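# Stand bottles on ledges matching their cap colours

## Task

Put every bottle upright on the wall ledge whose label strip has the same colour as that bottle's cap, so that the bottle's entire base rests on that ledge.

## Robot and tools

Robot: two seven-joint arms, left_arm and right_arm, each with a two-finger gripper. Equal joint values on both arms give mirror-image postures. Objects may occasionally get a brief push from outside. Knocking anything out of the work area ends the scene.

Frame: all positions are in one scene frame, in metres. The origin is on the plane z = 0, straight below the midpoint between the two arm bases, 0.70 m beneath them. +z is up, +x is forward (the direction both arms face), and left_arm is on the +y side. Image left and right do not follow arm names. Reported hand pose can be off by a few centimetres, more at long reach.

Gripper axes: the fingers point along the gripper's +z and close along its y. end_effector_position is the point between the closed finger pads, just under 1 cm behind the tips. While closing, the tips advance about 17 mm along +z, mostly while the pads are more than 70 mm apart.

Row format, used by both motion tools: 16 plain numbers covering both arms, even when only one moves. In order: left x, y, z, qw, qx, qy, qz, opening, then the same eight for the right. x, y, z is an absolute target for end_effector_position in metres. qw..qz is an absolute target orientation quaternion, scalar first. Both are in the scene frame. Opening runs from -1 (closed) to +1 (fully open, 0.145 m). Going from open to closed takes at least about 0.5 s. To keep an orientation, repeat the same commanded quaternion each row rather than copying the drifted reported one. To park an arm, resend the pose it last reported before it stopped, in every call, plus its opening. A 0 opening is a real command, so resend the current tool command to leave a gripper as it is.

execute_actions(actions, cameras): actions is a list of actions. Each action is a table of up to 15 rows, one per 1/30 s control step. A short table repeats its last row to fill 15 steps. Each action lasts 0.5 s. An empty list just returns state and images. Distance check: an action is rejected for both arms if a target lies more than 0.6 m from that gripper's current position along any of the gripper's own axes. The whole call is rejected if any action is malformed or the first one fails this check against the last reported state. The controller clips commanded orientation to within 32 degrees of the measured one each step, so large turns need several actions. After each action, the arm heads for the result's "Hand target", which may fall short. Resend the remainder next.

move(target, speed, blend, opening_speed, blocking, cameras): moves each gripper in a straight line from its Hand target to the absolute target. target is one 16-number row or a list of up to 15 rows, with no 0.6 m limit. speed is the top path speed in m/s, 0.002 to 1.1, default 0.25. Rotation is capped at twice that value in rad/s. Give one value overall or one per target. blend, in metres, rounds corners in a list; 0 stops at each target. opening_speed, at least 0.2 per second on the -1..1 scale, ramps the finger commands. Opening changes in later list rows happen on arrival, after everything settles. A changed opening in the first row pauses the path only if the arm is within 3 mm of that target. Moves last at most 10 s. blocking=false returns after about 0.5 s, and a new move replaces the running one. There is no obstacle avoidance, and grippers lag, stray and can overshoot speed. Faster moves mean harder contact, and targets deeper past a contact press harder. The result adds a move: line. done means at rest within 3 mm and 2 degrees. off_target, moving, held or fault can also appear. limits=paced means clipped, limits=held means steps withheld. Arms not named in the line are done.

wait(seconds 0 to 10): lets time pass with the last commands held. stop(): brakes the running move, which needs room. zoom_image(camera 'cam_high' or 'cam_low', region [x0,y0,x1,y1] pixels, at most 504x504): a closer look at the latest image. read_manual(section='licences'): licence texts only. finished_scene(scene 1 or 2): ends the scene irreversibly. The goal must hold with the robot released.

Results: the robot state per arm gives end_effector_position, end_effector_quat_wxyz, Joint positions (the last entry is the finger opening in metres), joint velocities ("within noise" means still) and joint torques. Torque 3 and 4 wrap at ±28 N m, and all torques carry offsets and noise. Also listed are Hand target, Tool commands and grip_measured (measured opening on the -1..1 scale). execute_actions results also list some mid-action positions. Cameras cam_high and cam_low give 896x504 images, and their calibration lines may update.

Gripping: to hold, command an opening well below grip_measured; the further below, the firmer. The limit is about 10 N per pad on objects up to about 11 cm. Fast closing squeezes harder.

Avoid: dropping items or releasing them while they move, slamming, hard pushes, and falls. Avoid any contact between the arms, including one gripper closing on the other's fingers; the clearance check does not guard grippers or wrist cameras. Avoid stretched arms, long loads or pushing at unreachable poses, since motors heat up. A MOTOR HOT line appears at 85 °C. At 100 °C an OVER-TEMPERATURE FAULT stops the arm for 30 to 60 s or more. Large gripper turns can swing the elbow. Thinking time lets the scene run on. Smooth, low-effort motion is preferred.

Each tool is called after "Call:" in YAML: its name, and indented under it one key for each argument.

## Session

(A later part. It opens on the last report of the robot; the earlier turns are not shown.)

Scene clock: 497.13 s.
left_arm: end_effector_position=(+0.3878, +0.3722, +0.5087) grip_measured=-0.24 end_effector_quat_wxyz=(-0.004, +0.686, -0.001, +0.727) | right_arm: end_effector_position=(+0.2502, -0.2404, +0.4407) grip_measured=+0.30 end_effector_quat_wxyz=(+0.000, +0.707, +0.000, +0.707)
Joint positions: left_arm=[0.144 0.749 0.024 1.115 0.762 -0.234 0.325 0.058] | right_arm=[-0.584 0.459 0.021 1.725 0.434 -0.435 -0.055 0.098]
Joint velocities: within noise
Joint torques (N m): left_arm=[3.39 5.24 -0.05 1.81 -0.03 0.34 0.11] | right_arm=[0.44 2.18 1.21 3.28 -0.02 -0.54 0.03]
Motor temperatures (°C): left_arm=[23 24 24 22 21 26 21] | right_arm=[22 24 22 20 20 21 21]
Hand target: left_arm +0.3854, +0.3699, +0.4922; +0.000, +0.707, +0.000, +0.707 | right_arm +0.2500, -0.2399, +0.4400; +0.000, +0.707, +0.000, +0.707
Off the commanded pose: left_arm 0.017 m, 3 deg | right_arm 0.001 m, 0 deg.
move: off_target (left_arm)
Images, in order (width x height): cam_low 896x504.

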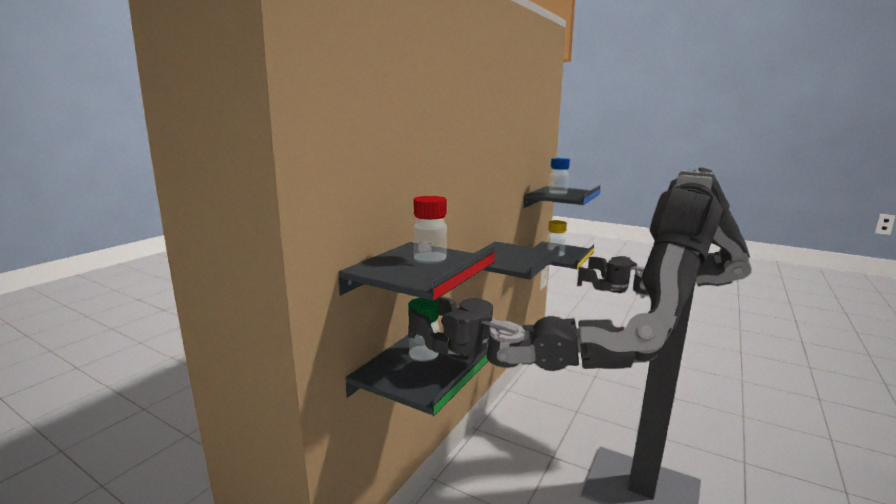

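Call:
move:
  target:
    - [0.386,0.37,0.507,0,0.7071,0,0.7071,-0.8,0.25,-0.24,0.44,0,0.7071,0,0.7071,0.3]
  speed: 0.03
  cameras: ["cam_low","cam_high"]

Call:
zoom_image:
  camera: "cam_low"
  region: [380, 270, 520, 400]

Call:
zoom_image:
  camera: "cam_high"
  region: [420, 220, 540, 320]

Scene clock: 505.80 s.
left_arm: end_effector_position=(+0.3869, +0.3706, +0.5104) grip_measured=-0.24 end_effector_quat_wxyz=(+0.000, +0.702, +0.000, +0.712) | right_arm: end_effector_position=(+0.2502, -0.2404, +0.4407) grip_measured=+0.30 end_effector_quat_wxyz=(+0.000, +0.707, +0.000, +0.707)
Joint positions: left_arm=[0.124 0.786 0.007 1.165 0.793 -0.173 0.292 0.058] | right_arm=[-0.584 0.459 0.021 1.725 0.434 -0.435 -0.055 0.098]
Joint velocities: within noise
Joint torques (N m): left_arm=[4.52 6.87 1.72 4.57 0.29 -0.32 0] | right_arm=[0.59 2.25 1.26 3.23 0.04 -0.57 0.03]
Motor temperatures (°C): left_arm=[23 24 24 22 21 25 21] | right_arm=[22 24 22 20 20 21 21]
Hand target: left_arm +0.3860, +0.3700, +0.5071; +0.000, +0.707, +0.000, +0.707 | right_arm +0.2500, -0.2399, +0.4400; +0.000, +0.707, +0.000, +0.707
Off the commanded pose: left_arm 0.004 m, 1 deg | right_arm 0.001 m, 0 deg.
move: off_target (left_arm)

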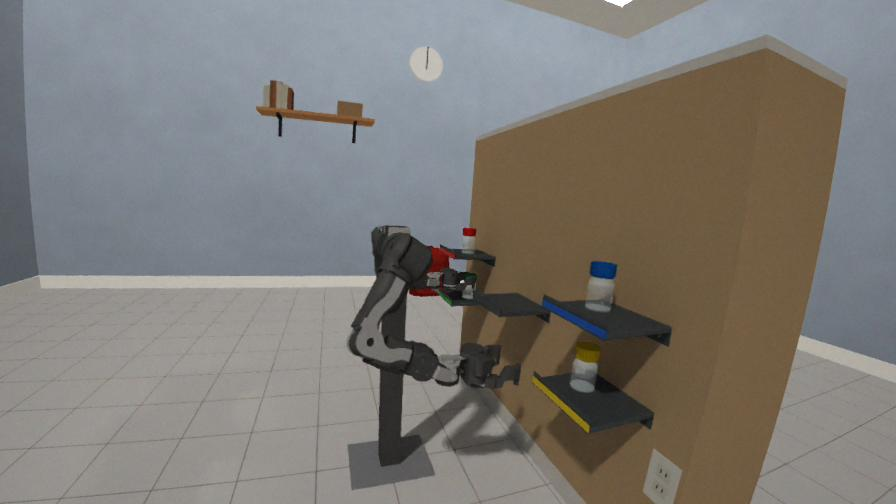

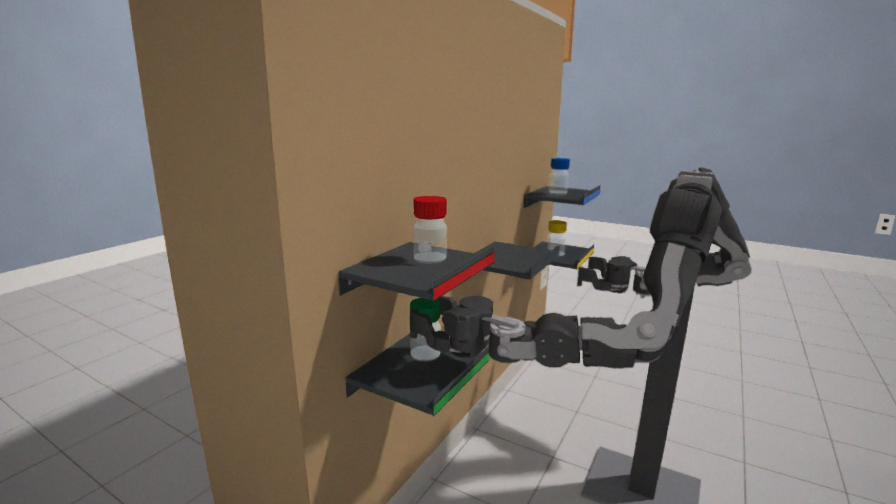

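Scaled by 3.600 from the camera's 896x504 image, which has a finer 1280x720 frame.

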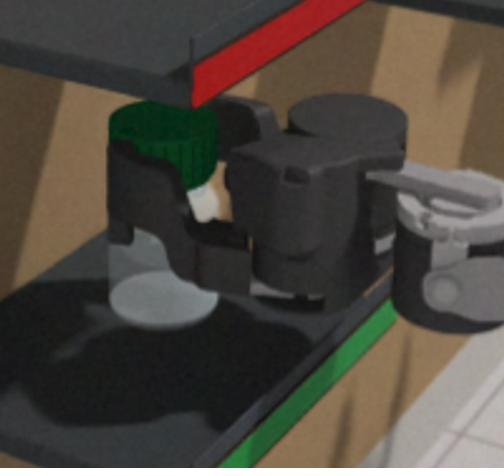

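Scaled by 4.200 from the camera's 896x504 image, which has a finer 1280x720 frame.

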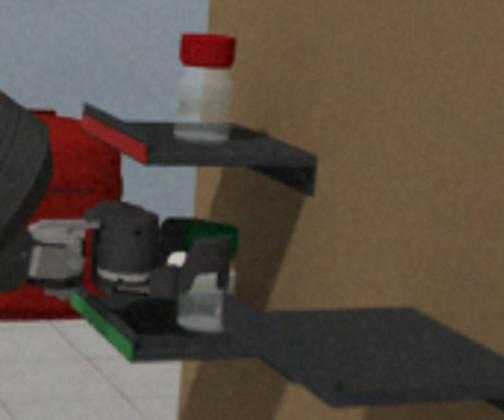

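Now level and in contact. Release, retreat.

Call:
move:
  target:
    - [0.386,0.37,0.508,0,0.7071,0,0.7071,-0.1,0.25,-0.24,0.44,0,0.7071,0,0.7071,0.3]
    - [0.386,0.37,0.512,0,0.7071,0,0.7071,0.3,0.25,-0.24,0.44,0,0.7071,0,0.7071,0.3]
    - [0.305,0.37,0.518,0,0.7071,0,0.7071,0.3,0.25,-0.24,0.44,0,0.7071,0,0.7071,0.3]
    - [0.25,0.28,0.46,0,0.7071,0,0.7071,0.3,0.25,-0.24,0.44,0,0.7071,0,0.7071,0.3]
  speed: [0.05,0.05,0.1,0.2]
  opening_speed: 0.7
  blend: [0,0,0.01,0]

Call:
zoom_image:
  camera: "cam_low"
  region: [330, 140, 620, 420]

Call:
zoom_image:
  camera: "cam_high"
  region: [430, 220, 680, 430]

Scene clock: 521.73 s.
left_arm: end_effector_position=(+0.2498, +0.2794, +0.4588) grip_measured=+0.30 end_effector_quat_wxyz=(+0.002, +0.709, -0.001, +0.706) | right_arm: end_effector_position=(+0.2502, -0.2404, +0.4407) grip_measured=+0.30 end_effector_quat_wxyz=(+0.000, +0.707, +0.000, +0.707)
Joint positions: left_arm=[-0.62 0.483 0.217 1.733 0.56 -0.368 0.127 0.098] | right_arm=[-0.584 0.459 0.021 1.725 0.434 -0.435 -0.055 0.098]
Joint velocities: within noise
Joint torques (N m): left_arm=[0.59 3.07 1.8 5.23 0.14 -0.67 -0.02] | right_arm=[0.57 2.41 1.31 3.21 0 -0.53 0.04]
Motor temperatures (°C): left_arm=[23 25 24 22 21 25 21] | right_arm=[21 24 22 20 20 21 21]
Hand target: left_arm +0.2500, +0.2800, +0.4601; +0.000, +0.707, +0.000, +0.707 | right_arm +0.2500, -0.2399, +0.4400; +0.000, +0.707, +0.000, +0.707
Off the commanded pose: left_arm 0.001 m, 0 deg | right_arm 0.001 m, 0 deg.
move: done

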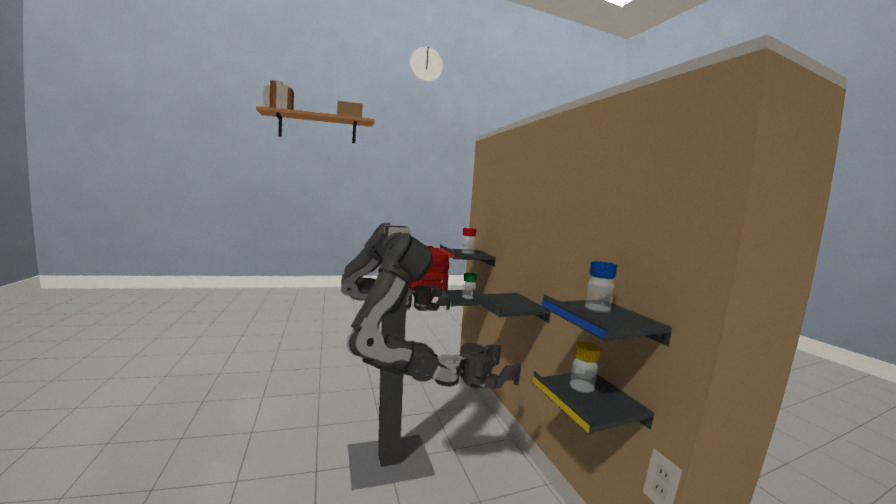

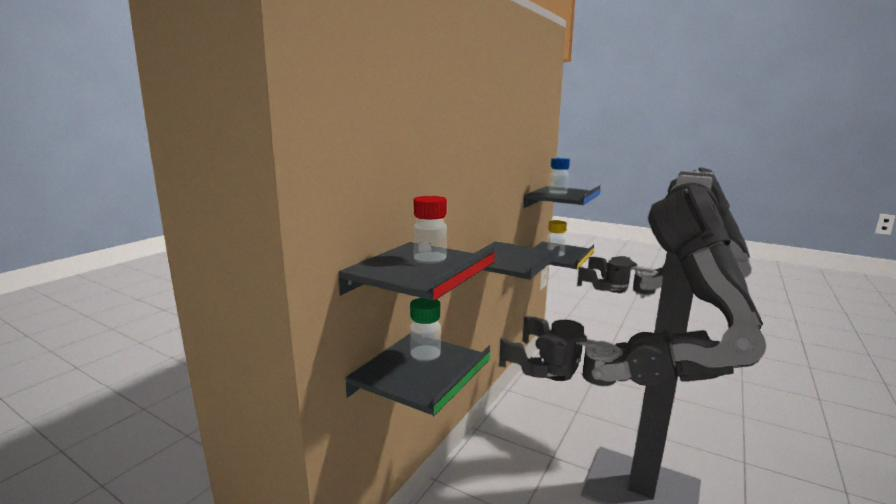

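Scaled by 1.738 from the camera's 896x504 image, which has a finer 1280x720 frame.

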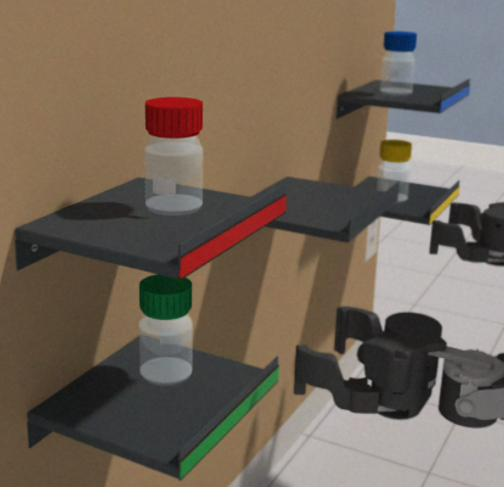

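Scaled by 2.016 from the camera's 896x504 image, which has a finer 1280x720 frame.

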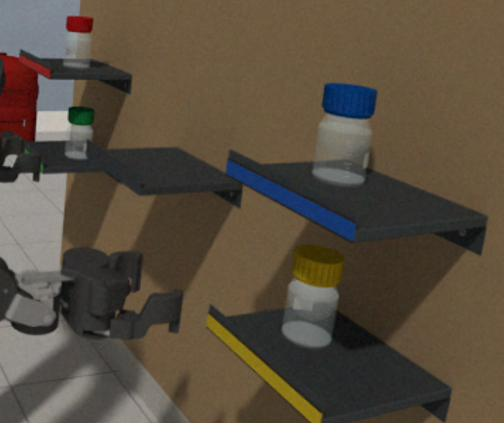

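Call:
zoom_image:
  camera: "cam_high"
  region: [535, 255, 680, 345]

Call:
zoom_image:
  camera: "cam_low"
  region: [515, 150, 610, 270]

Call:
zoom_image:
  camera: "cam_high"
  region: [525, 335, 660, 430]

Scaled by 3.476 from the camera's 896x504 image, which has a finer 1280x720 frame.

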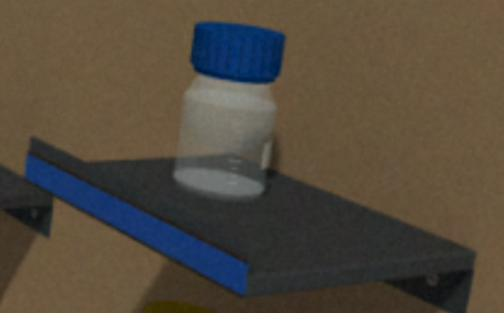

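Scaled by 4.200 from the camera's 896x504 image, which has a finer 1280x720 frame.

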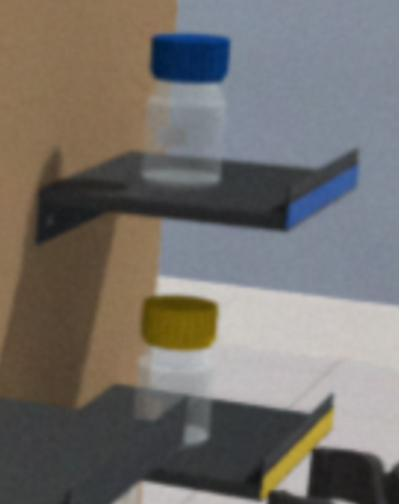

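Scaled by 3.733 from the camera's 896x504 image, which has a finer 1280x720 frame.

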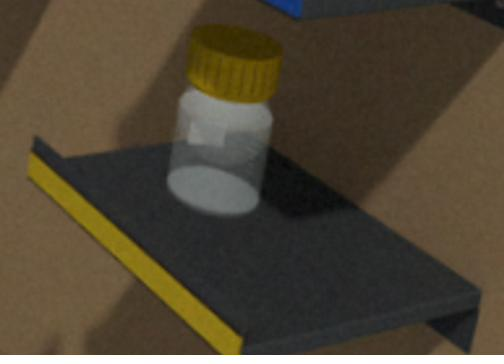

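Call:
finished_scene:
  scene: 2

The scene is finished: the task was done.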